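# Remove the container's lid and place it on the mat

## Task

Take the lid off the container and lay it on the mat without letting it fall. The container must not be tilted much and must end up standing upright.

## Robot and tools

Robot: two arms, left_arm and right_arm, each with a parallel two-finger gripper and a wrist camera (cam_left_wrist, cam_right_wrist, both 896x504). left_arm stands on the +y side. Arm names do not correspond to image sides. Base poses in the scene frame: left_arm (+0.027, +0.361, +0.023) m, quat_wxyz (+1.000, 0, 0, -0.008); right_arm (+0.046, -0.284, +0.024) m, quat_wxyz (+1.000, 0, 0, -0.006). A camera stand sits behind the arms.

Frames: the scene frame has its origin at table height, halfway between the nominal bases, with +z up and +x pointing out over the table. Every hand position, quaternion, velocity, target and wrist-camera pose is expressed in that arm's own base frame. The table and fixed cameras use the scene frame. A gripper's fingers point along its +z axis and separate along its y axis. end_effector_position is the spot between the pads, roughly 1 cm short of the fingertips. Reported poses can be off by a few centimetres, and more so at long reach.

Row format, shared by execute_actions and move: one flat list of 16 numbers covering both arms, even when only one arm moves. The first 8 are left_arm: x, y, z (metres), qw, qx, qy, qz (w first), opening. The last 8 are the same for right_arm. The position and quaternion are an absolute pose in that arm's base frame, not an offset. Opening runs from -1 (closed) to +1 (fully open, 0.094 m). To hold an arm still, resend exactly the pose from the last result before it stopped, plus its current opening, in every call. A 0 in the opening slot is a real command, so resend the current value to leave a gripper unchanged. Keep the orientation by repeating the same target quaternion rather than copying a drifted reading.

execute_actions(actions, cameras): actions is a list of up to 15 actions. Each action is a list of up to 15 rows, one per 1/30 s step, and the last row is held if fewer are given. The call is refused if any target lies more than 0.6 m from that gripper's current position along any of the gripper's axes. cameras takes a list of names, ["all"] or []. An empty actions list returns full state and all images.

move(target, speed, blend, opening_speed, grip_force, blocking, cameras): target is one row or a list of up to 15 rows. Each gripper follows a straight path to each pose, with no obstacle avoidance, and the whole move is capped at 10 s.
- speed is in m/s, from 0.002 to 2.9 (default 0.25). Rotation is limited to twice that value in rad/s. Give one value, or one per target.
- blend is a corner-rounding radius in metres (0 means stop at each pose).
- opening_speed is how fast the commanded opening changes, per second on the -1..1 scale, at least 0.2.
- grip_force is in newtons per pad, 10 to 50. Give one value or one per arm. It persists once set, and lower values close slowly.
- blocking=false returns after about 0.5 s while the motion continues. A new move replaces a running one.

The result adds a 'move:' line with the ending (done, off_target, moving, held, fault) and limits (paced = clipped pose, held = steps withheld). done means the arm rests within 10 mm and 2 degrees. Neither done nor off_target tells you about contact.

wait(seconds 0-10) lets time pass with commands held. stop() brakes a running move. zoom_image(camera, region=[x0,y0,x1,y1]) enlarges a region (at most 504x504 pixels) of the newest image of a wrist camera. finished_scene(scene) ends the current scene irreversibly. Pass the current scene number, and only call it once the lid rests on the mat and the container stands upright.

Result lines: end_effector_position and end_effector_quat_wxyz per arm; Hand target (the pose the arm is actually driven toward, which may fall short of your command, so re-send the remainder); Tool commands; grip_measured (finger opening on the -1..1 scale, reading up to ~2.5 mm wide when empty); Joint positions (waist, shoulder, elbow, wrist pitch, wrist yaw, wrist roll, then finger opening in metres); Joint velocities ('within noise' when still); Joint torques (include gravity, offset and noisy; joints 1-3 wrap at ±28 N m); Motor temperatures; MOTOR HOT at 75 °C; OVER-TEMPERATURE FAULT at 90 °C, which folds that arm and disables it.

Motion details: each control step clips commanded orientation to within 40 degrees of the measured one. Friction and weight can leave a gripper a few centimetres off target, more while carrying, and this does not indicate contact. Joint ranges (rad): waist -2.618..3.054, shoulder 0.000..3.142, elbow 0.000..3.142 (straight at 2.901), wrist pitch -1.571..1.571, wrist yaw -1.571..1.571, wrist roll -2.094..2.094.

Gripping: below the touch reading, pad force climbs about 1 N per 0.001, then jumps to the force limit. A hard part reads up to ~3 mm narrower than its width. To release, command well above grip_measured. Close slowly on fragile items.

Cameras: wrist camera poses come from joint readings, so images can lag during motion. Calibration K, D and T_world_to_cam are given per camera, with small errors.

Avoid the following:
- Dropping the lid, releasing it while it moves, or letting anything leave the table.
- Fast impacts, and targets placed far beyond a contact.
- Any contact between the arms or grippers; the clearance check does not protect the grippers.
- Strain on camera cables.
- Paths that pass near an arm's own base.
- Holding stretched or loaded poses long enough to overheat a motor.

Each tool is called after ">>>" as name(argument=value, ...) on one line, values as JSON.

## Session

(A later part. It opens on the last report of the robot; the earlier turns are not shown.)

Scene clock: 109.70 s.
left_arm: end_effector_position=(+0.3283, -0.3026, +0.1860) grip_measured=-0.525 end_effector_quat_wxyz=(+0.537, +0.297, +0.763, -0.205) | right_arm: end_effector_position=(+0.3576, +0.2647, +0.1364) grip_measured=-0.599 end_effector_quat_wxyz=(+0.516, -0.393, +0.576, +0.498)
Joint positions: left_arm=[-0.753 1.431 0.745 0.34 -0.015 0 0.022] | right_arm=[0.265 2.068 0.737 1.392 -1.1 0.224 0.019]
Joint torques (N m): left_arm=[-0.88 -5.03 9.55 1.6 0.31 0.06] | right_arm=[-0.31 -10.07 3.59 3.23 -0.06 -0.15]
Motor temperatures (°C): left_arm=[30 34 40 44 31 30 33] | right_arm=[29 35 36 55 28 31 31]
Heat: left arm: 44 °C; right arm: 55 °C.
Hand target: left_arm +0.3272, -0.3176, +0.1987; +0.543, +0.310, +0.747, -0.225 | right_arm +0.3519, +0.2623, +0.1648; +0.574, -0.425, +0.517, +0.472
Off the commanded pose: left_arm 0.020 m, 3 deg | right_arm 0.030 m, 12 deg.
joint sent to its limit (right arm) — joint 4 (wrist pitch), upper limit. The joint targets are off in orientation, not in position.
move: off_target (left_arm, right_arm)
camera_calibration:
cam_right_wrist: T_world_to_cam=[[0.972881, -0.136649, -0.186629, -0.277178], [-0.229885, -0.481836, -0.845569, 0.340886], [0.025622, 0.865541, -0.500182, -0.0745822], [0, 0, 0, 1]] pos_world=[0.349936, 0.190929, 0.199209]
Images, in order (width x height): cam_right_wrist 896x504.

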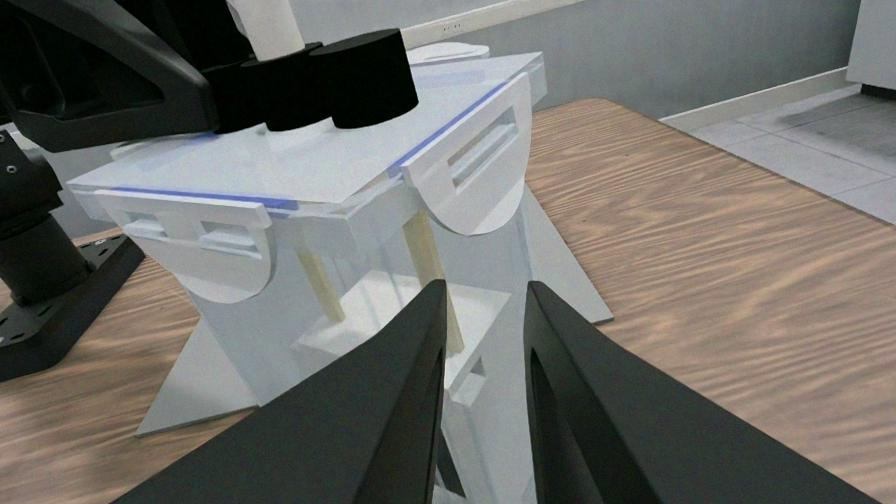

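>>> move(target=[[0.328,-0.3185,0.1985,0.5431,0.3096,0.7474,-0.2249,-1,0.353,0.260,0.195,0.5867,-0.4131,0.5011,0.4837,-0.6],[0.328,-0.3185,0.1985,0.5431,0.3096,0.7474,-0.2249,-1,0.353,0.262,0.162,0.5867,-0.4131,0.5011,0.4837,-0.6]], speed=0.07, cameras=["cam_right_wrist"])

>>> zoom_image(camera="cam_right_wrist", region=[350, 120, 550, 320])

Scene clock: 112.07 s.
left_arm: end_effector_position=(+0.3283, -0.3026, +0.1860) grip_measured=-0.525 end_effector_quat_wxyz=(+0.537, +0.297, +0.763, -0.205) | right_arm: end_effector_position=(+0.3568, +0.2645, +0.1492) grip_measured=-0.599 end_effector_quat_wxyz=(+0.529, -0.400, +0.564, +0.492)
Joint positions: left_arm=[-0.753 1.431 0.745 0.34 -0.015 0 0.022] | right_arm=[0.265 2.035 0.737 1.392 -1.1 0.216 0.019]
Joint torques (N m): left_arm=[-0.88 -4.98 9.55 1.61 0.31 0.07] | right_arm=[-0.31 -6.72 3.54 3.22 -0.04 -0.12]
Motor temperatures (°C): left_arm=[30 34 40 44 31 30 33] | right_arm=[29 35 36 55 28 31 31]
Heat: left arm: 44 °C; right arm: 55 °C.
Hand target: left_arm +0.3272, -0.3175, +0.1987; +0.543, +0.310, +0.747, -0.225 | right_arm +0.3520, +0.2619, +0.1618; +0.573, -0.425, +0.518, +0.471
Off the commanded pose: left_arm 0.020 m, 3 deg | right_arm 0.014 m, 10 deg.
joint sent to its limit (right arm) — joint 4 (wrist pitch), upper limit. The joint targets are off in orientation, not in position.
move: off_target (left_arm, right_arm)
camera_calibration:
cam_right_wrist: T_world_to_cam=[[0.979364, -0.135709, -0.149764, -0.282124], [-0.197021, -0.475931, -0.85713, 0.339933], [0.0450434, 0.868949, -0.492847, -0.0769109], [0, 0, 0, 1]] pos_world=[0.34674, 0.190329, 0.21121]
Images, in order (width x height): cam_right_wrist 896x504.

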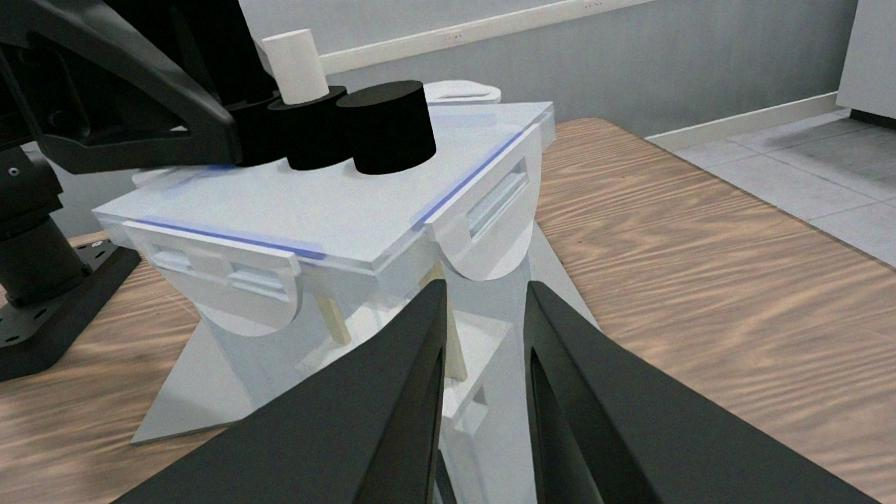

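Scaled by 2.520 from the camera's 896x504 image, which has a finer 1280x720 frame.

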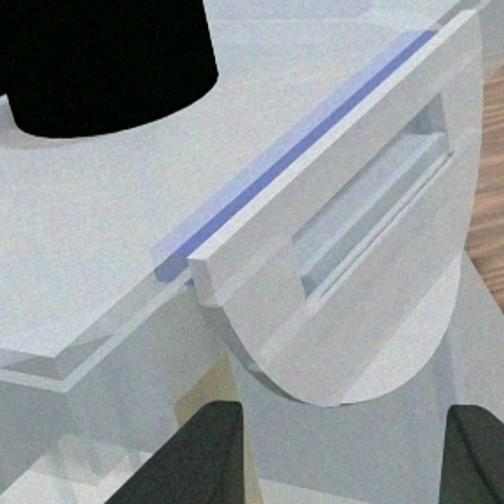

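>>> move(target=[[0.328,-0.3185,0.1985,0.5431,0.3096,0.7474,-0.2249,-1,0.3605,0.288,0.158,0.5867,-0.4131,0.5011,0.4837,-0.6]], speed=0.05, cameras=["cam_right_wrist"])

>>> zoom_image(camera="cam_right_wrist", region=[350, 120, 550, 320])

Scene clock: 113.40 s.
left_arm: end_effector_position=(+0.3284, -0.3026, +0.1860) grip_measured=-0.525 end_effector_quat_wxyz=(+0.537, +0.297, +0.763, -0.205) | right_arm: end_effector_position=(+0.3652, +0.2801, +0.1351) grip_measured=-0.599 end_effector_quat_wxyz=(+0.531, -0.389, +0.576, +0.485)
Joint positions: left_arm=[-0.753 1.431 0.745 0.34 -0.016 0 0.022] | right_arm=[0.311 2.093 0.767 1.393 -1.021 0.202 0.019]
Joint torques (N m): left_arm=[-0.85 -5.01 9.54 1.61 0.31 0.06] | right_arm=[1.42 -6.98 6.27 3.27 -0.19 -0.04]
Motor temperatures (°C): left_arm=[30 34 40 44 31 30 33] | right_arm=[29 35 36 56 28 31 31]
Heat: left arm: 44 °C; right arm: 56 °C.
Hand target: left_arm +0.3272, -0.3176, +0.1987; +0.543, +0.310, +0.747, -0.225 | right_arm +0.3586, +0.2873, +0.1569; +0.576, -0.422, +0.514, +0.475
Off the commanded pose: left_arm 0.020 m, 3 deg | right_arm 0.025 m, 11 deg.
joint sent to its limit (right arm) — joint 4 (wrist pitch), upper limit. The joint targets still meet the commanded pose.
move: off_target (left_arm, right_arm)
camera_calibration:
cam_right_wrist: T_world_to_cam=[[0.97208, -0.168082, -0.163737, -0.276615], [-0.225279, -0.473251, -0.851635, 0.34582], [0.0656555, 0.864744, -0.497903, -0.103465], [0, 0, 0, 1]] pos_world=[0.353591, 0.206637, 0.197705]
Images, in order (width x height): cam_right_wrist 896x504.

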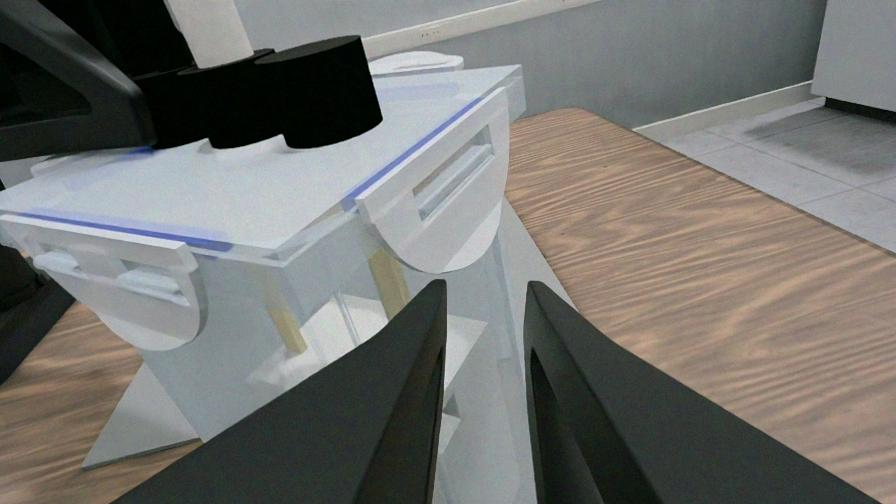

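Scaled by 2.520 from the camera's 896x504 image, which has a finer 1280x720 frame.

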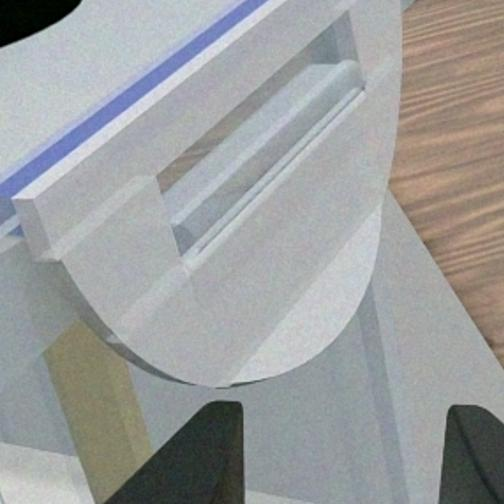

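>>> move(target=[[0.328,-0.3185,0.1985,0.5431,0.3096,0.7474,-0.2249,-1,0.354,0.262,0.165,0.5867,-0.4131,0.5011,0.4837,-0.6],[0.328,-0.3185,0.1985,0.5431,0.3096,0.7474,-0.2249,-1,0.354,0.260,0.197,0.5867,-0.4131,0.5011,0.4837,-0.6],[0.328,-0.3185,0.1985,0.5431,0.3096,0.7474,-0.2249,-1,0.3605,0.288,0.170,0.5867,-0.4131,0.5011,0.4837,-0.6]], speed=0.07, cameras=["cam_right_wrist"])

>>> zoom_image(camera="cam_right_wrist", region=[350, 120, 550, 320])

Scene clock: 116.60 s.
left_arm: end_effector_position=(+0.3302, -0.3003, +0.1857) grip_measured=-0.525 end_effector_quat_wxyz=(+0.538, +0.291, +0.766, -0.200) | right_arm: end_effector_position=(+0.3634, +0.2770, +0.1458) grip_measured=-0.599 end_effector_quat_wxyz=(+0.530, -0.385, +0.573, +0.492)
Joint positions: left_arm=[-0.753 1.431 0.745 0.338 -0.032 -0.005 0.022] | right_arm=[0.303 2.063 0.761 1.393 -1.035 0.235 0.019]
Joint torques (N m): left_arm=[-0.9 -5.11 9.47 1.62 0.45 0.12] | right_arm=[2.18 -6.74 7.01 3.24 0.02 -0.1]
Motor temperatures (°C): left_arm=[30 34 40 44 31 30 33] | right_arm=[29 35 36 56 28 31 31]
Heat: left arm: 44 °C; right arm: 56 °C.
Hand target: left_arm +0.3271, -0.3173, +0.1987; +0.543, +0.309, +0.747, -0.224 | right_arm +0.3581, +0.2870, +0.1694; +0.580, -0.418, +0.510, +0.478
Off the commanded pose: left_arm 0.022 m, 4 deg | right_arm 0.027 m, 11 deg.
joint sent to its limit (right arm) — joint 4 (wrist pitch), upper limit. The joint targets still meet the commanded pose.
move: off_target (left_arm, right_arm)
camera_calibration:
cam_right_wrist: T_world_to_cam=[[0.971892, -0.159326, -0.173326, -0.274642], [-0.228613, -0.462825, -0.856463, 0.352045], [0.0562378, 0.872014, -0.48624, -0.0955934], [0, 0, 0, 1]] pos_world=[0.35278, 0.202536, 0.20743]
Images, in order (width x height): cam_right_wrist 896x504.

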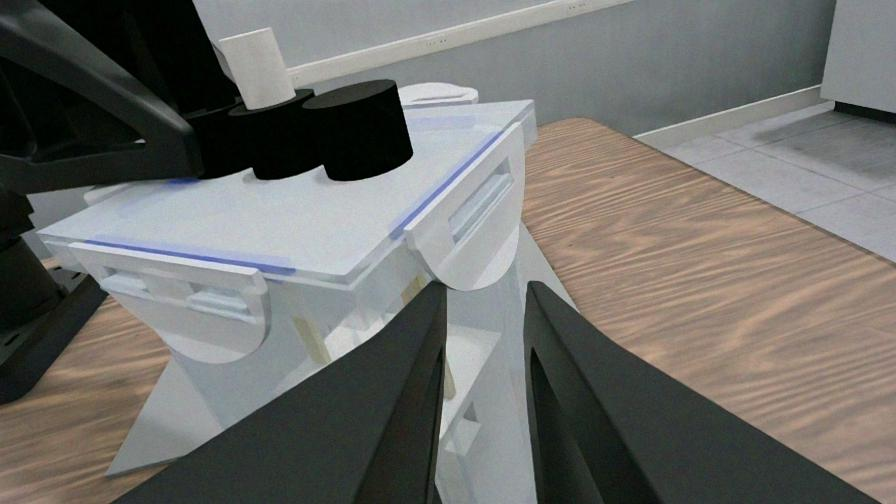

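Scaled by 2.520 from the camera's 896x504 image, which has a finer 1280x720 frame.

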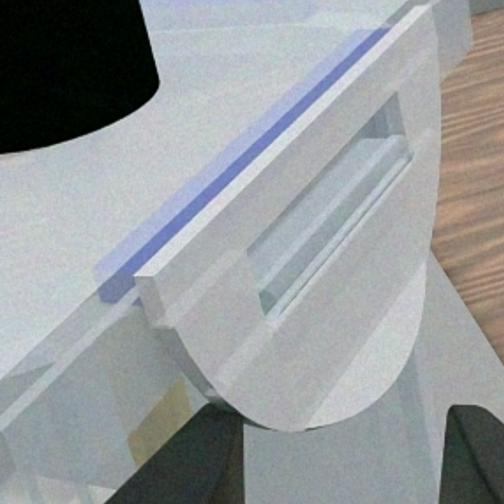

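>>> move(target=[[0.318,-0.332,0.1985,0.5431,0.3096,0.7474,-0.2249,-1,0.367,0.297,0.180,0.5867,-0.4131,0.5011,0.4837,-0.6]], speed=0.05, cameras=["all"])

>>> zoom_image(camera="cam_right_wrist", region=[350, 120, 550, 320])

Scene clock: 117.97 s.
left_arm: end_effector_position=(+0.3297, -0.2997, +0.1857) grip_measured=-0.525 end_effector_quat_wxyz=(+0.545, +0.269, +0.773, -0.182) | right_arm: end_effector_position=(+0.3679, +0.2825, +0.1469) grip_measured=-0.599 end_effector_quat_wxyz=(+0.536, -0.386, +0.570, +0.488)
Joint positions: left_arm=[-0.79 1.431 0.745 0.336 -0.123 -0.033 0.022] | right_arm=[0.316 2.075 0.784 1.388 -1.017 0.226 0.019]
Joint torques (N m): left_arm=[-2.5 -4.9 9.68 1.62 0.76 0.22] | right_arm=[2.62 -8.21 8.75 3 0.02 0.13]
Motor temperatures (°C): left_arm=[30 34 40 44 31 30 33] | right_arm=[30 35 36 57 28 31 31]
Heat: left arm: 44 °C; right arm: 57 °C.
Hand target: left_arm +0.3159, -0.3293, +0.1989; +0.544, +0.309, +0.747, -0.224 | right_arm +0.3640, +0.2954, +0.1790; +0.583, -0.416, +0.506, +0.481
Off the commanded pose: left_arm 0.037 m, 7 deg | right_arm 0.036 m, 10 deg.
move: off_target (left_arm, right_arm)
camera_calibration:
cam_left_wrist: T_world_to_cam=[[-0.597004, -0.802235, -0.0024052, -0.0389417], [-0.633195, 0.473045, -0.612612, 0.483635], [0.492596, -0.364209, -0.79038, -0.0287992], [0, 0, 0, 1]] pos_world=[0.297173, -0.27051, 0.273424]
cam_right_wrist: T_world_to_cam=[[0.973224, -0.164909, -0.160126, -0.278808], [-0.219517, -0.460191, -0.860254, 0.353013], [0.0681753, 0.87237, -0.484069, -0.104958], [0, 0, 0, 1]] pos_world=[0.355991, 0.208038, 0.208229]

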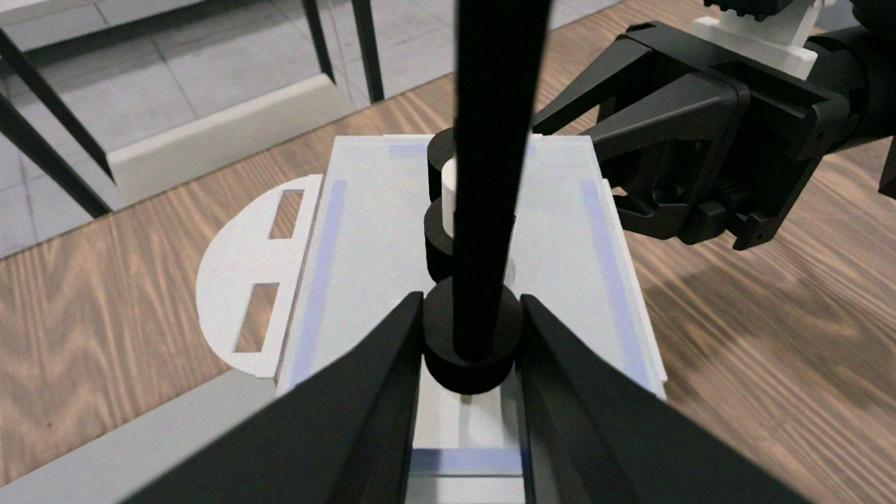

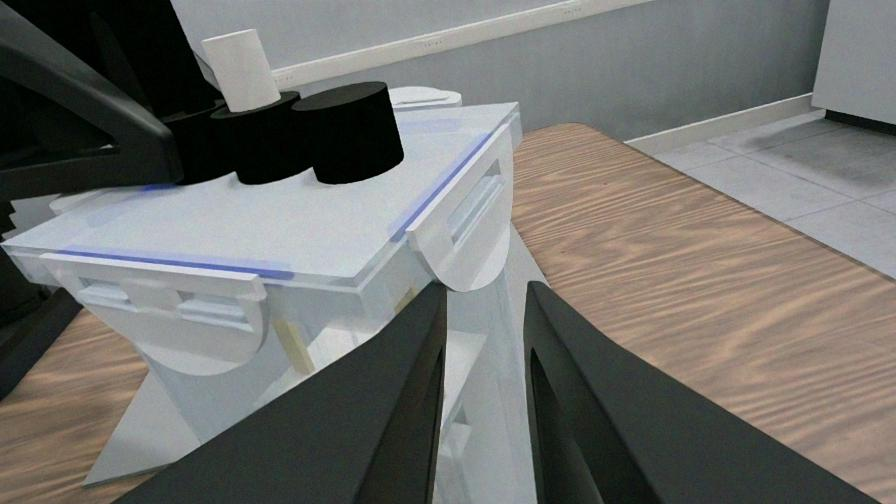

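Scaled by 2.520 from the camera's 896x504 image, which has a finer 1280x720 frame.

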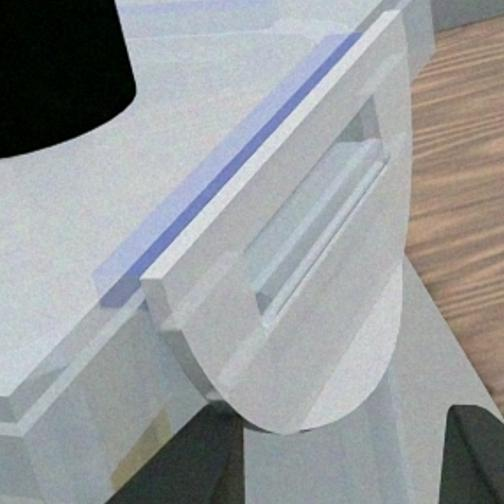

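>>> move(target=[[0.318,-0.332,0.1985,0.5431,0.3096,0.7474,-0.2249,-1,0.368,0.301,0.184,0.6377,-0.3537,0.5446,0.4141,-0.6],[0.318,-0.332,0.1985,0.5431,0.3096,0.7474,-0.2249,-1,0.370,0.304,0.186,0.6714,-0.3049,0.5734,0.357,-0.6]], speed=0.06, blend=0.01, cameras=["all"])

>>> zoom_image(camera="cam_right_wrist", region=[330, 90, 530, 320])

Scene clock: 122.50 s.
left_arm: end_effector_position=(+0.3307, -0.2982, +0.1857) grip_measured=-0.525 end_effector_quat_wxyz=(+0.546, +0.266, +0.774, -0.177) | right_arm: end_effector_position=(+0.3819, +0.2948, +0.1371) grip_measured=-0.599 end_effector_quat_wxyz=(+0.627, -0.292, +0.635, +0.343)
Joint positions: left_arm=[-0.792 1.431 0.745 0.336 -0.139 -0.032 0.022] | right_arm=[0.497 2.008 0.651 1.382 -0.435 0.08 0.019]
Joint torques (N m): left_arm=[-2.4 -5.01 9.61 1.62 0.87 0.19] | right_arm=[1.98 -13.42 4.78 2.73 -0.22 -0.02]
Motor temperatures (°C): left_arm=[30 34 40 44 31 30 33] | right_arm=[30 35 36 57 28 31 31]
Heat: left arm: 44 °C; right arm: 57 °C.
Hand target: left_arm +0.3157, -0.3290, +0.1990; +0.544, +0.309, +0.747, -0.223 | right_arm +0.3696, +0.3035, +0.1840; +0.671, -0.305, +0.574, +0.357
Off the commanded pose: left_arm 0.038 m, 8 deg | right_arm 0.051 m, 9 deg.
move: off_target (left_arm, right_arm)
camera_calibration:
cam_left_wrist: T_world_to_cam=[[-0.587383, -0.809269, -0.00806212, -0.0414138], [-0.6367, 0.468233, -0.612676, 0.483189], [0.499594, -0.354742, -0.790293, -0.0283122], [0, 0, 0, 1]] pos_world=[0.297465, -0.269803, 0.273329]
cam_right_wrist: T_world_to_cam=[[0.834823, -0.54325, -0.0891692, -0.137337], [-0.347007, -0.393518, -0.851311, 0.381137], [0.427385, 0.741636, -0.517029, -0.21561], [0, 0, 0, 1]] pos_world=[0.339058, 0.23528, 0.200743]

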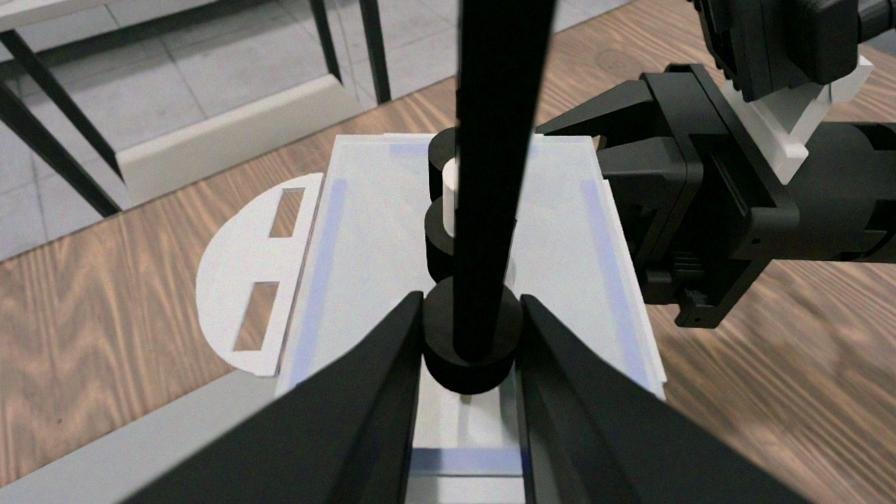

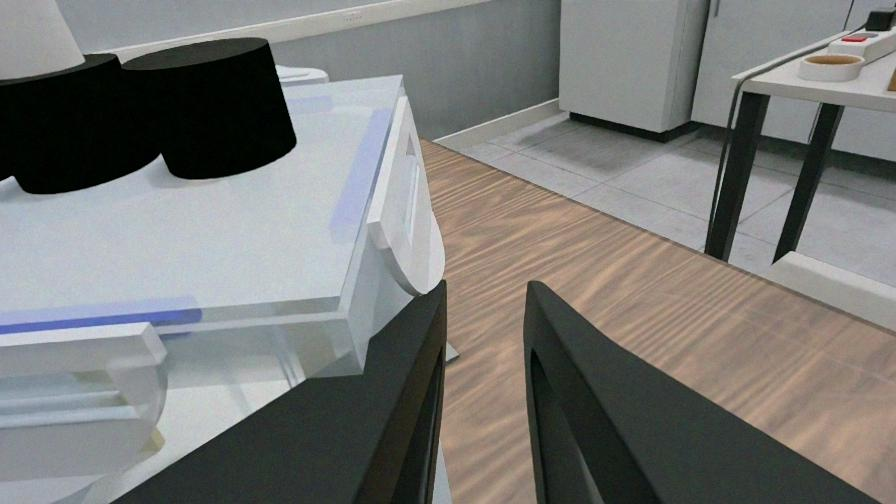

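Scaled by 2.191 from the camera's 896x504 image, which has a finer 1280x720 frame.

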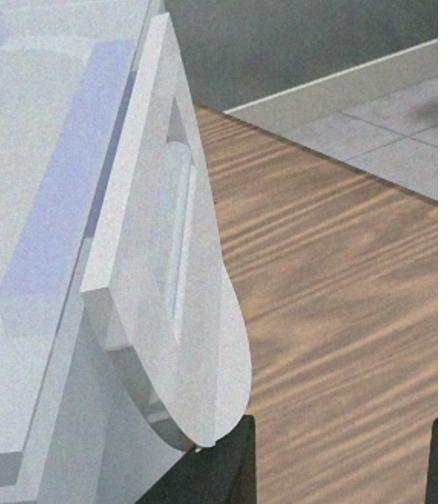

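>>> move(target=[[0.318,-0.332,0.1985,0.5431,0.3096,0.7474,-0.2249,-1,0.410,0.285,0.178,0.6714,-0.3049,0.5734,0.357,-0.6]], speed=0.07, cameras=["all"])

>>> zoom_image(camera="cam_right_wrist", region=[330, 90, 530, 320])

Scene clock: 124.13 s.
left_arm: end_effector_position=(+0.3195, -0.3155, +0.1863) grip_measured=-0.525 end_effector_quat_wxyz=(+0.538, +0.298, +0.762, -0.202) | right_arm: end_effector_position=(+0.4069, +0.2842, +0.1679) grip_measured=-0.599 end_effector_quat_wxyz=(+0.651, -0.304, +0.597, +0.356)
Joint positions: left_arm=[-0.812 1.442 0.755 0.341 -0.075 -0.012 0.022] | right_arm=[0.416 2.016 0.751 1.383 -0.552 0.091 0.019]
Joint torques (N m): left_arm=[-0.88 -5.22 9.44 1.6 0.32 -0.01] | right_arm=[-0.24 -6.75 6.67 2.46 -0.07 0.05]
Motor temperatures (°C): left_arm=[30 34 40 44 31 30 34] | right_arm=[30 35 36 56 28 31 31]
Heat: left arm: 44 °C; right arm: 56 °C.
Hand target: left_arm +0.3171, -0.3311, +0.1986; +0.543, +0.310, +0.747, -0.225 | right_arm +0.4094, +0.2848, +0.1778; +0.671, -0.306, +0.574, +0.356
Off the commanded pose: left_arm 0.021 m, 3 deg | right_arm 0.011 m, 4 deg.
move: off_target (left_arm, right_arm)
camera_calibration:
cam_left_wrist: T_world_to_cam=[[-0.654487, -0.756058, -0.00477435, -0.0243688], [-0.595012, 0.518952, -0.613719, 0.487435], [0.466484, -0.39883, -0.78951, -0.0317983], [0, 0, 0, 1]] pos_world=[0.288914, -0.284062, 0.273927]
cam_right_wrist: T_world_to_cam=[[0.859194, -0.509775, -0.0437625, -0.188275], [-0.264776, -0.369809, -0.890581, 0.37825], [0.437812, 0.776769, -0.452714, -0.227478], [0, 0, 0, 1]] pos_world=[0.361508, 0.2206, 0.22564]

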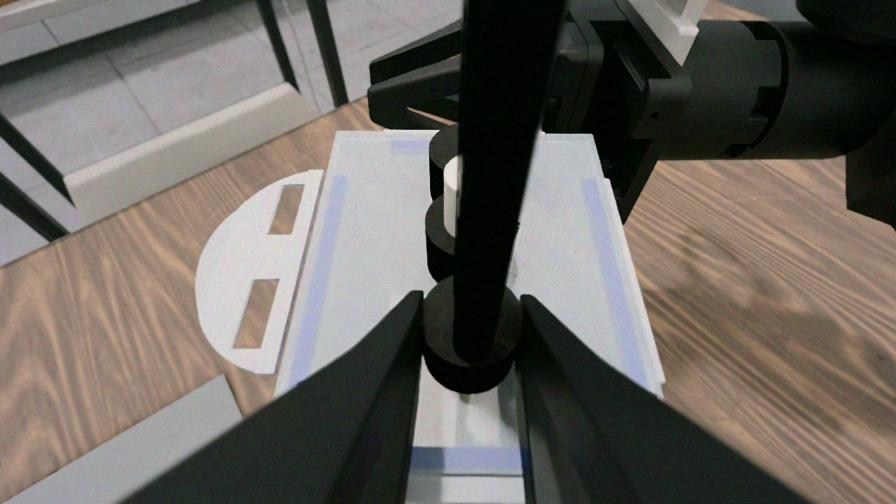

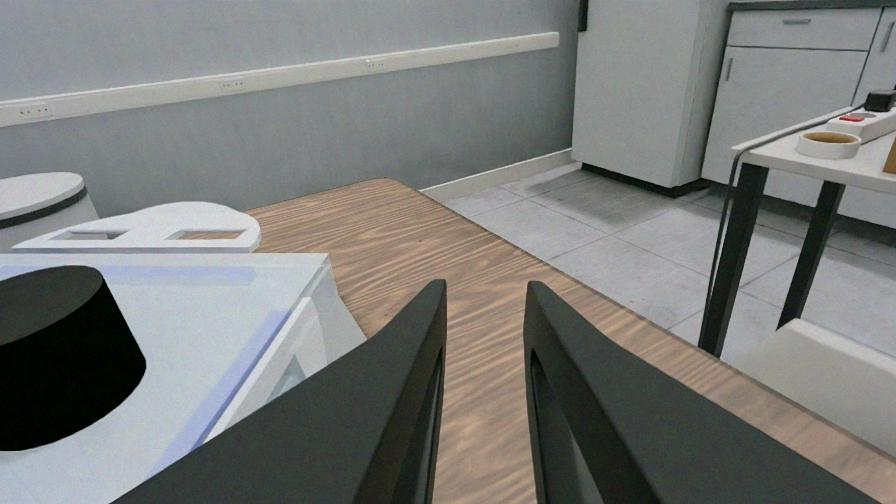

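Scaled by 2.191 from the camera's 896x504 image, which has a finer 1280x720 frame.

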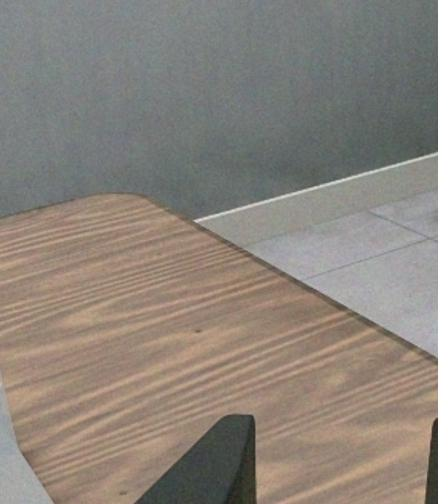

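>>> move(target=[[0.328,-0.3185,0.1985,0.5431,0.3096,0.7474,-0.2249,-1,0.418,0.272,0.185,0.6714,-0.3049,0.5734,0.357,-0.6],[0.328,-0.3185,0.1985,0.5431,0.3096,0.7474,-0.2249,-1,0.418,0.270,0.235,0.6714,-0.3049,0.5734,0.357,-0.6]], speed=0.08, cameras=["all"])

Scene clock: 126.50 s.
left_arm: end_effector_position=(+0.3231, -0.3121, +0.1859) grip_measured=-0.525 end_effector_quat_wxyz=(+0.532, +0.308, +0.759, -0.216) | right_arm: end_effector_position=(+0.4156, +0.2735, +0.2084) grip_measured=-0.599 end_effector_quat_wxyz=(+0.651, -0.305, +0.594, +0.360)
Joint positions: left_arm=[-0.77 1.442 0.755 0.34 0.002 0 0.022] | right_arm=[0.373 1.89 0.8 1.221 -0.601 0.106 0.019]
Joint torques (N m): left_arm=[0.34 -5.89 8.9 1.6 0.14 0.07] | right_arm=[-0.84 -11.88 7.86 1.7 -0.03 0.04]
Motor temperatures (°C): left_arm=[30 34 40 44 31 30 34] | right_arm=[30 35 36 56 28 31 31]
Heat: left arm: 44 °C; right arm: 56 °C.
Hand target: left_arm +0.3275, -0.3180, +0.1985; +0.543, +0.310, +0.747, -0.225 | right_arm +0.4174, +0.2698, +0.2349; +0.672, -0.305, +0.573, +0.357
Off the commanded pose: left_arm 0.015 m, 2 deg | right_arm 0.027 m, 3 deg.
move: off_target (left_arm, right_arm)
camera_calibration:
cam_left_wrist: T_world_to_cam=[[-0.680276, -0.732889, 0.00987593, -0.00658761], [-0.583745, 0.533592, -0.611981, 0.488195], [0.443245, -0.422081, -0.790811, -0.0318888], [0, 0, 0, 1]] pos_world=[0.294635, -0.278785, 0.273613]
cam_right_wrist: T_world_to_cam=[[0.863131, -0.502869, -0.046128, -0.202385], [-0.260444, -0.365039, -0.893821, 0.410181], [0.432637, 0.783498, -0.446046, -0.205674], [0, 0, 0, 1]] pos_world=[0.370496, 0.209104, 0.265553]

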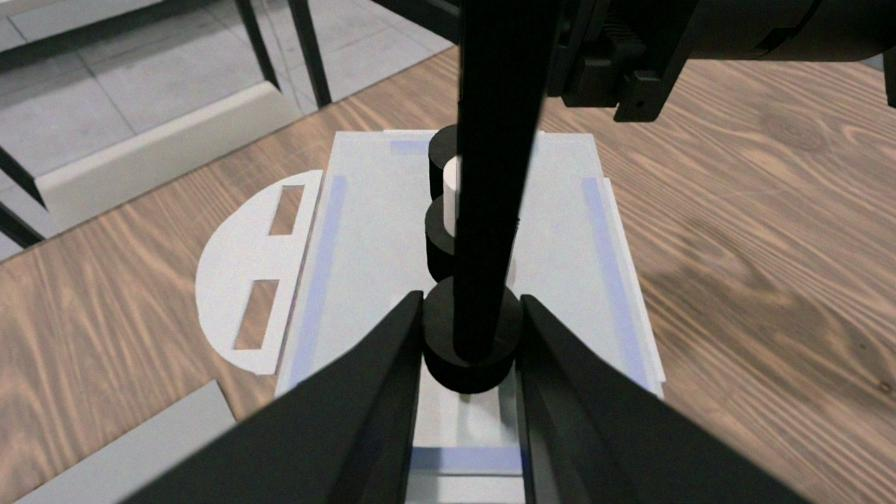

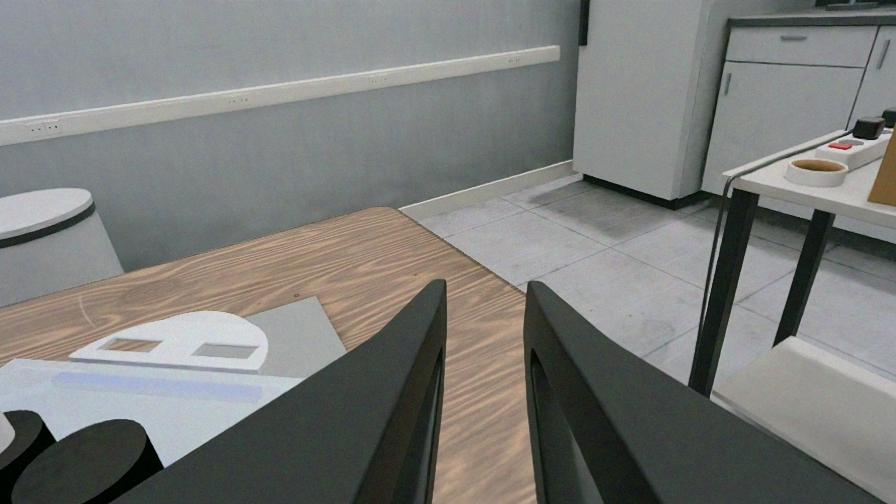

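>>> move(target=[[0.328,-0.3185,0.1985,0.5431,0.3096,0.7474,-0.2249,-1,0.38,0.22,0.29,0.6714,-0.3049,0.5734,0.357,-0.6],[0.328,-0.3185,0.1985,0.5431,0.3096,0.7474,-0.2249,-1,0.2,0.13,0.29,0.4406,-0.238,0.8215,0.2735,-0.6]], speed=0.2, blend=0.03, cameras=["cam_right_wrist"])

Scene clock: 132.50 s.
left_arm: end_effector_position=(+0.3231, -0.3121, +0.1859) grip_measured=-0.525 end_effector_quat_wxyz=(+0.532, +0.308, +0.759, -0.216) | right_arm: end_effector_position=(+0.1998, +0.1307, +0.2764) grip_measured=-0.599 end_effector_quat_wxyz=(+0.425, -0.232, +0.830, +0.277)
Joint positions: left_arm=[-0.77 1.442 0.755 0.34 0.002 0 0.022] | right_arm=[0.118 0.695 0.943 -0.888 -0.624 -0.107 0.019]
Joint torques (N m): left_arm=[0.39 -5.89 8.91 1.6 0.15 0.08] | right_arm=[-0.65 1.36 9.83 1.51 -0.32 -0.11]
Heat: left arm: 45 °C; right arm: 53 °C.
Hand target: left_arm +0.3275, -0.3180, +0.1985; +0.543, +0.310, +0.747, -0.225 | right_arm +0.1998, +0.1300, +0.2898; +0.441, -0.238, +0.821, +0.273
Off the commanded pose: left_arm 0.015 m, 2 deg | right_arm 0.014 m, 2 deg.
move: off_target (left_arm, right_arm)
camera_calibration:
cam_right_wrist: T_world_to_cam=[[0.642024, -0.702147, -0.307889, 0.0576863], [-0.750134, -0.492296, -0.441524, 0.352086], [0.158442, 0.514427, -0.84277, 0.229472], [0, 0, 0, 1]] pos_world=[0.190718, 0.0957882, 0.366607]
Images, in order (width x height): cam_right_wrist 896x504.

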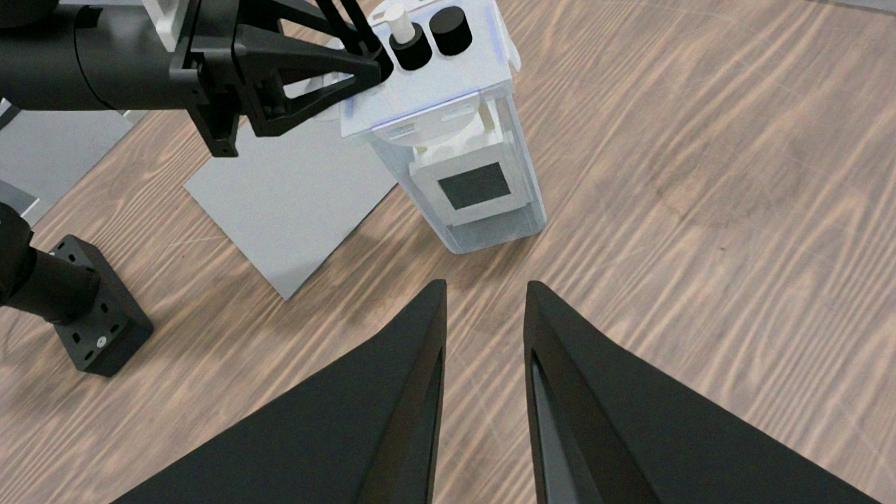

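>>> zoom_image(camera="cam_right_wrist", region=[330, 0, 560, 150])

Scaled by 2.191 from the camera's 896x504 image, which has a finer 1280x720 frame.

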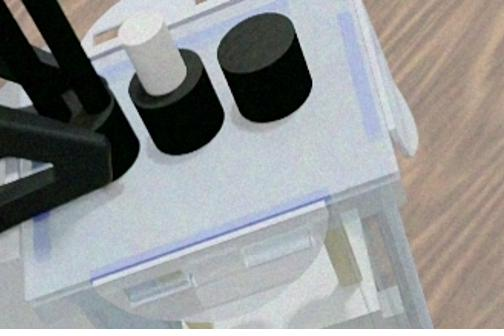

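>>> move(target=[[0.340,-0.318,0.1985,0.5633,0.2275,0.7753,-0.1653,-1,0.2,0.13,0.29,0.4406,-0.238,0.8215,0.2735,-0.6],[0.358,-0.312,0.1985,0.5789,0.1405,0.7967,-0.1021,-1,0.2,0.13,0.29,0.4406,-0.238,0.8215,0.2735,-0.6]], speed=0.05, blend=0.02, cameras=["all"])

Scene clock: 138.03 s.
left_arm: end_effector_position=(+0.3474, -0.3119, +0.1854) grip_measured=-0.525 end_effector_quat_wxyz=(+0.561, +0.158, +0.804, -0.115) | right_arm: end_effector_position=(+0.1997, +0.1307, +0.2762) grip_measured=-0.599 end_effector_quat_wxyz=(+0.425, -0.232, +0.830, +0.277)
Joint positions: left_arm=[-0.915 1.568 0.885 0.284 -0.485 -0.201 0.022] | right_arm=[0.118 0.695 0.943 -0.889 -0.624 -0.107 0.019]
Joint torques (N m): left_arm=[0.13 -6.53 9.65 1.47 -0.55 0.1] | right_arm=[-0.65 1.39 9.84 1.52 -0.32 -0.11]
Motor temperatures (°C): left_arm=[30 34 40 45 31 30 34] | right_arm=[29 34 37 51 28 31 31]
Heat: left arm: 45 °C; right arm: 51 °C.
Hand target: left_arm +0.3571, -0.3115, +0.1984; +0.578, +0.141, +0.797, -0.103 | right_arm +0.1998, +0.1300, +0.2898; +0.441, -0.238, +0.821, +0.273
Off the commanded pose: left_arm 0.017 m, 3 deg | right_arm 0.014 m, 2 deg.
move: off_target (left_arm, right_arm)
camera_calibration:
cam_left_wrist: T_world_to_cam=[[-0.361891, -0.932082, 0.0160325, -0.163895], [-0.742547, 0.277819, -0.609459, 0.476851], [0.563612, -0.232463, -0.792656, -0.0254101], [0, 0, 0, 1]] pos_world=[0.309094, -0.291149, 0.273107]
cam_right_wrist: T_world_to_cam=[[0.641936, -0.702155, -0.308052, 0.0577328], [-0.750314, -0.492485, -0.441008, 0.351904], [0.157945, 0.514235, -0.84298, 0.229577], [0, 0, 0, 1]] pos_world=[0.190717, 0.0957881, 0.366506]

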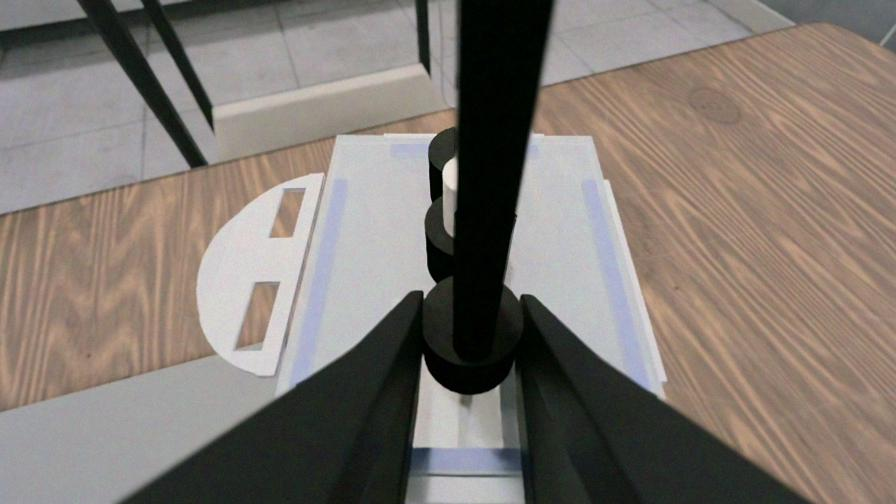

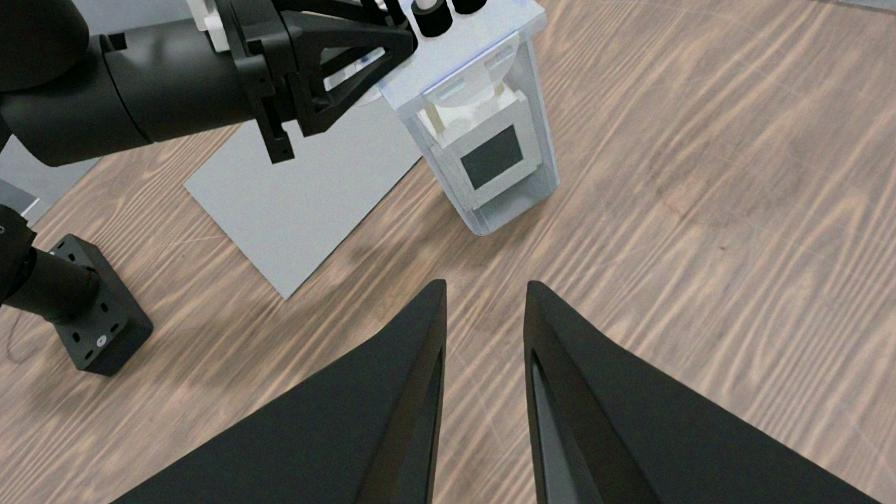

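>>> move(target=[[0.352,-0.312,0.1985,0.5789,0.1405,0.7967,-0.1021,0.1,0.2,0.13,0.29,0.4406,-0.238,0.8215,0.2735,-0.6],[0.307,-0.292,0.216,0.5789,0.1405,0.7967,-0.1021,0.1,0.2,0.13,0.29,0.4406,-0.238,0.8215,0.2735,-0.6]], speed=0.1, opening_speed=0.6, cameras=["all"])

Scene clock: 143.43 s.
left_arm: end_effector_position=(+0.3112, -0.2981, +0.2133) grip_measured=+0.097 end_effector_quat_wxyz=(+0.576, +0.147, +0.797, -0.102) | right_arm: end_effector_position=(+0.1997, +0.1307, +0.2762) grip_measured=-0.599 end_effector_quat_wxyz=(+0.425, -0.232, +0.830, +0.277)
Joint positions: left_arm=[-1.01 1.414 0.842 0.176 -0.616 -0.229 0.052] | right_arm=[0.118 0.695 0.943 -0.889 -0.624 -0.107 0.019]
Joint torques (N m): left_arm=[-0.31 -9.32 5.42 1.32 -0.27 -0.08] | right_arm=[-0.66 1.32 9.85 1.52 -0.32 -0.11]
Heat: left arm: 45 °C; right arm: 50 °C.
Hand target: left_arm +0.3073, -0.2921, +0.2158; +0.579, +0.141, +0.797, -0.102 | right_arm +0.1998, +0.1300, +0.2898; +0.441, -0.238, +0.821, +0.273
Off the commanded pose: left_arm 0.008 m, 1 deg | right_arm 0.014 m, 2 deg.
move: off_target (right_arm)
camera_calibration:
cam_left_wrist: T_world_to_cam=[[-0.329647, -0.9441, 0.00272546, -0.175269], [-0.731153, 0.253465, -0.633381, 0.457458], [0.597284, -0.210785, -0.773835, 0.012279], [0, 0, 0, 1]] pos_world=[0.26936, -0.278833, 0.299725]
cam_right_wrist: T_world_to_cam=[[0.641936, -0.702155, -0.308052, 0.0577328], [-0.750314, -0.492485, -0.441008, 0.351904], [0.157945, 0.514235, -0.84298, 0.229577], [0, 0, 0, 1]] pos_world=[0.190717, 0.0957881, 0.366506]

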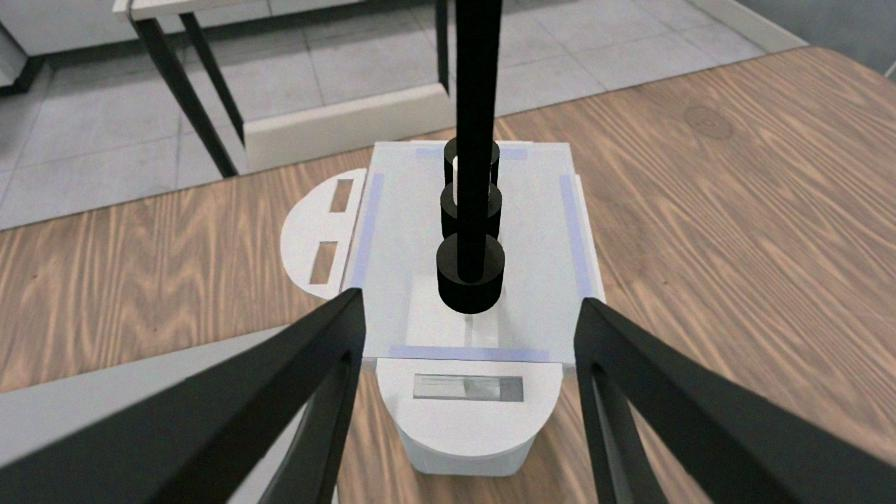

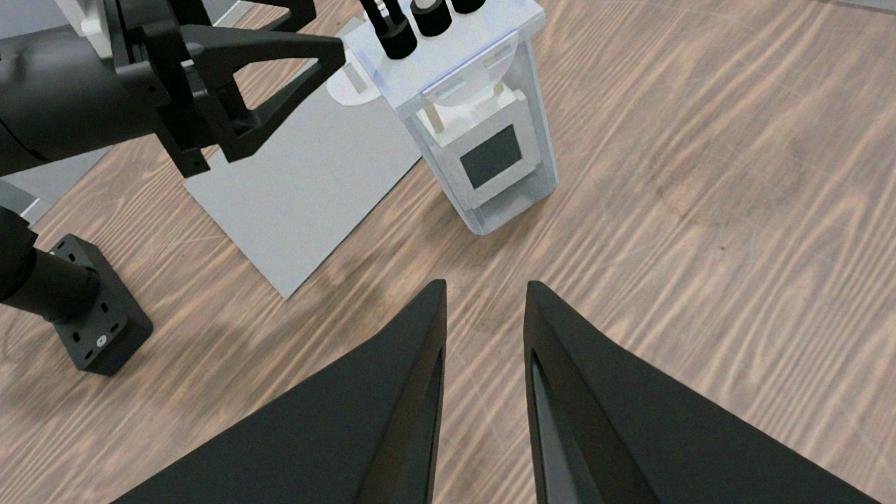

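>>> move(target=[[0.318,-0.272,0.213,0.5283,0.3547,0.7271,-0.2577,0.1,0.2,0.13,0.29,0.4406,-0.238,0.8215,0.2735,-0.6]], speed=0.12, cameras=["cam_left_wrist"])

Scene clock: 147.30 s.
left_arm: end_effector_position=(+0.3183, -0.2732, +0.2064) grip_measured=+0.097 end_effector_quat_wxyz=(+0.519, +0.352, +0.735, -0.258) | right_arm: end_effector_position=(+0.1997, +0.1307, +0.2762) grip_measured=-0.599 end_effector_quat_wxyz=(+0.425, -0.232, +0.830, +0.277)
Joint positions: left_arm=[-0.581 1.305 0.727 0.226 0.308 0.096 0.052] | right_arm=[0.118 0.695 0.943 -0.889 -0.624 -0.107 0.019]
Joint torques (N m): left_arm=[0.51 -6.64 6.75 1.53 0.11 0.12] | right_arm=[-0.65 1.29 9.84 1.51 -0.32 -0.1]
Heat: left arm: 45 °C; right arm: 49 °C.
Hand target: left_arm +0.3180, -0.2720, +0.2131; +0.528, +0.355, +0.727, -0.258 | right_arm +0.1998, +0.1300, +0.2898; +0.441, -0.238, +0.821, +0.273
Off the commanded pose: left_arm 0.007 m, 1 deg | right_arm 0.014 m, 2 deg.
move: off_target (right_arm)
camera_calibration:
cam_left_wrist: T_world_to_cam=[[-0.770402, -0.637133, 0.0232922, 0.0704728], [-0.510194, 0.59418, -0.621814, 0.472306], [0.382338, -0.49093, -0.782819, 0.00173635], [0, 0, 0, 1]] pos_world=[0.294596, -0.234882, 0.293404]
Images, in order (width x height): cam_left_wrist 896x504.

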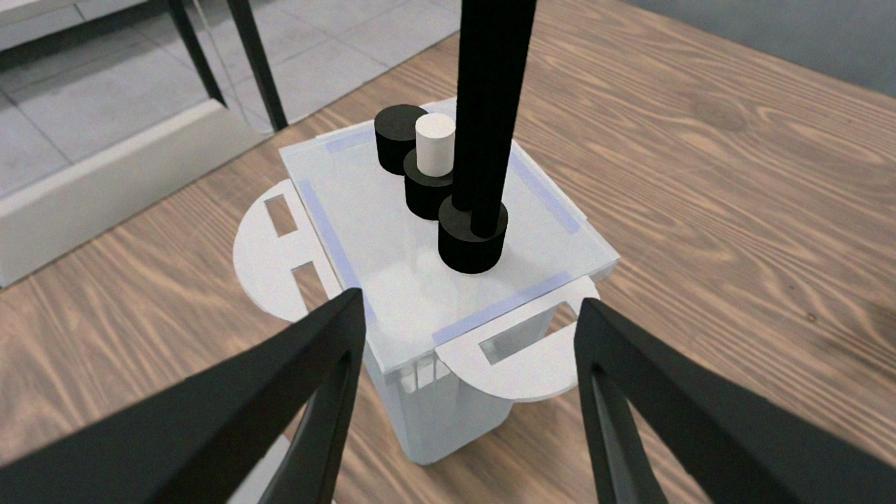

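>>> move(target=[[0.336,-0.300,0.2015,0.5283,0.3547,0.7271,-0.2577,0.1,0.2,0.13,0.29,0.4406,-0.238,0.8215,0.2735,-0.6],[0.346,-0.315,0.1985,0.5283,0.3547,0.7271,-0.2577,0.1,0.2,0.13,0.29,0.4406,-0.238,0.8215,0.2735,-0.6]], speed=0.08, blend=0.005, cameras=["all"])

Scene clock: 149.07 s.
left_arm: end_effector_position=(+0.3377, -0.3076, +0.1853) grip_measured=+0.097 end_effector_quat_wxyz=(+0.513, +0.359, +0.737, -0.255) | right_arm: end_effector_position=(+0.1997, +0.1307, +0.2762) grip_measured=-0.599 end_effector_quat_wxyz=(+0.425, -0.232, +0.830, +0.277)
Joint positions: left_arm=[-0.64 1.49 0.8 0.327 0.258 0.087 0.052] | right_arm=[0.118 0.695 0.943 -0.889 -0.624 -0.107 0.019]
Joint torques (N m): left_arm=[-0.29 -5.68 9.48 1.64 0 -0.04] | right_arm=[-0.65 1.35 9.83 1.52 -0.32 -0.11]
Heat: left arm: 45 °C; right arm: 49 °C.
Hand target: left_arm +0.3453, -0.3143, +0.1985; +0.528, +0.355, +0.727, -0.258 | right_arm +0.1998, +0.1300, +0.2898; +0.441, -0.238, +0.821, +0.273
Off the commanded pose: left_arm 0.017 m, 2 deg | right_arm 0.014 m, 2 deg.
move: off_target (left_arm, right_arm)
camera_calibration:
cam_left_wrist: T_world_to_cam=[[-0.776252, -0.630172, 0.017771, 0.0691326], [-0.507983, 0.608547, -0.60961, 0.49106], [0.373345, -0.482238, -0.792503, -0.0315713], [0, 0, 0, 1]] pos_world=[0.314901, -0.270492, 0.273106]
cam_right_wrist: T_world_to_cam=[[0.641936, -0.702155, -0.308052, 0.0577328], [-0.750314, -0.492485, -0.441008, 0.351904], [0.157945, 0.514235, -0.84298, 0.229577], [0, 0, 0, 1]] pos_world=[0.190717, 0.0957881, 0.366506]

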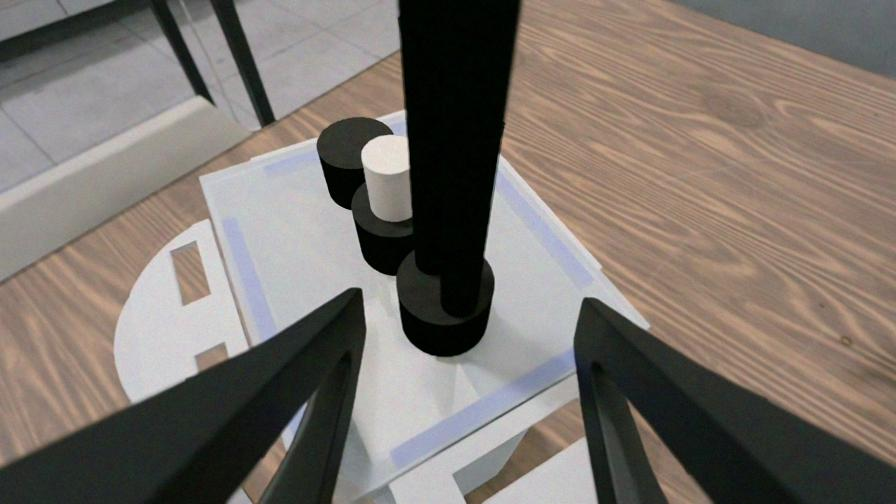

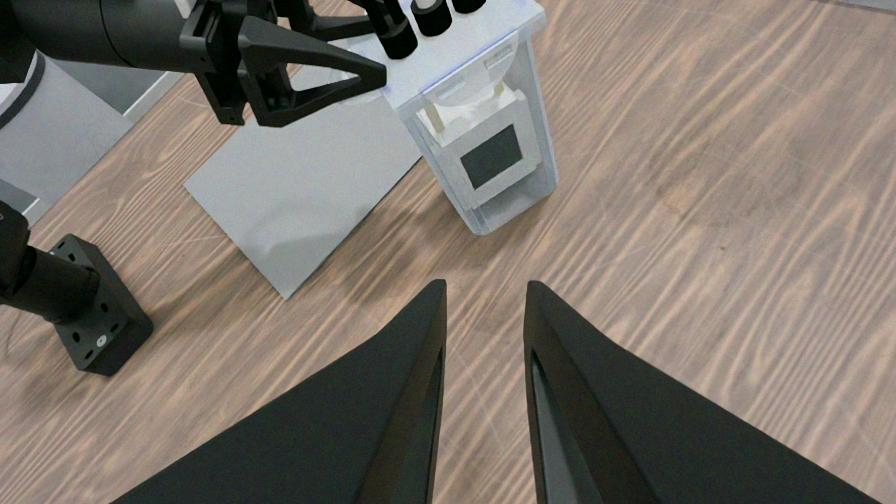

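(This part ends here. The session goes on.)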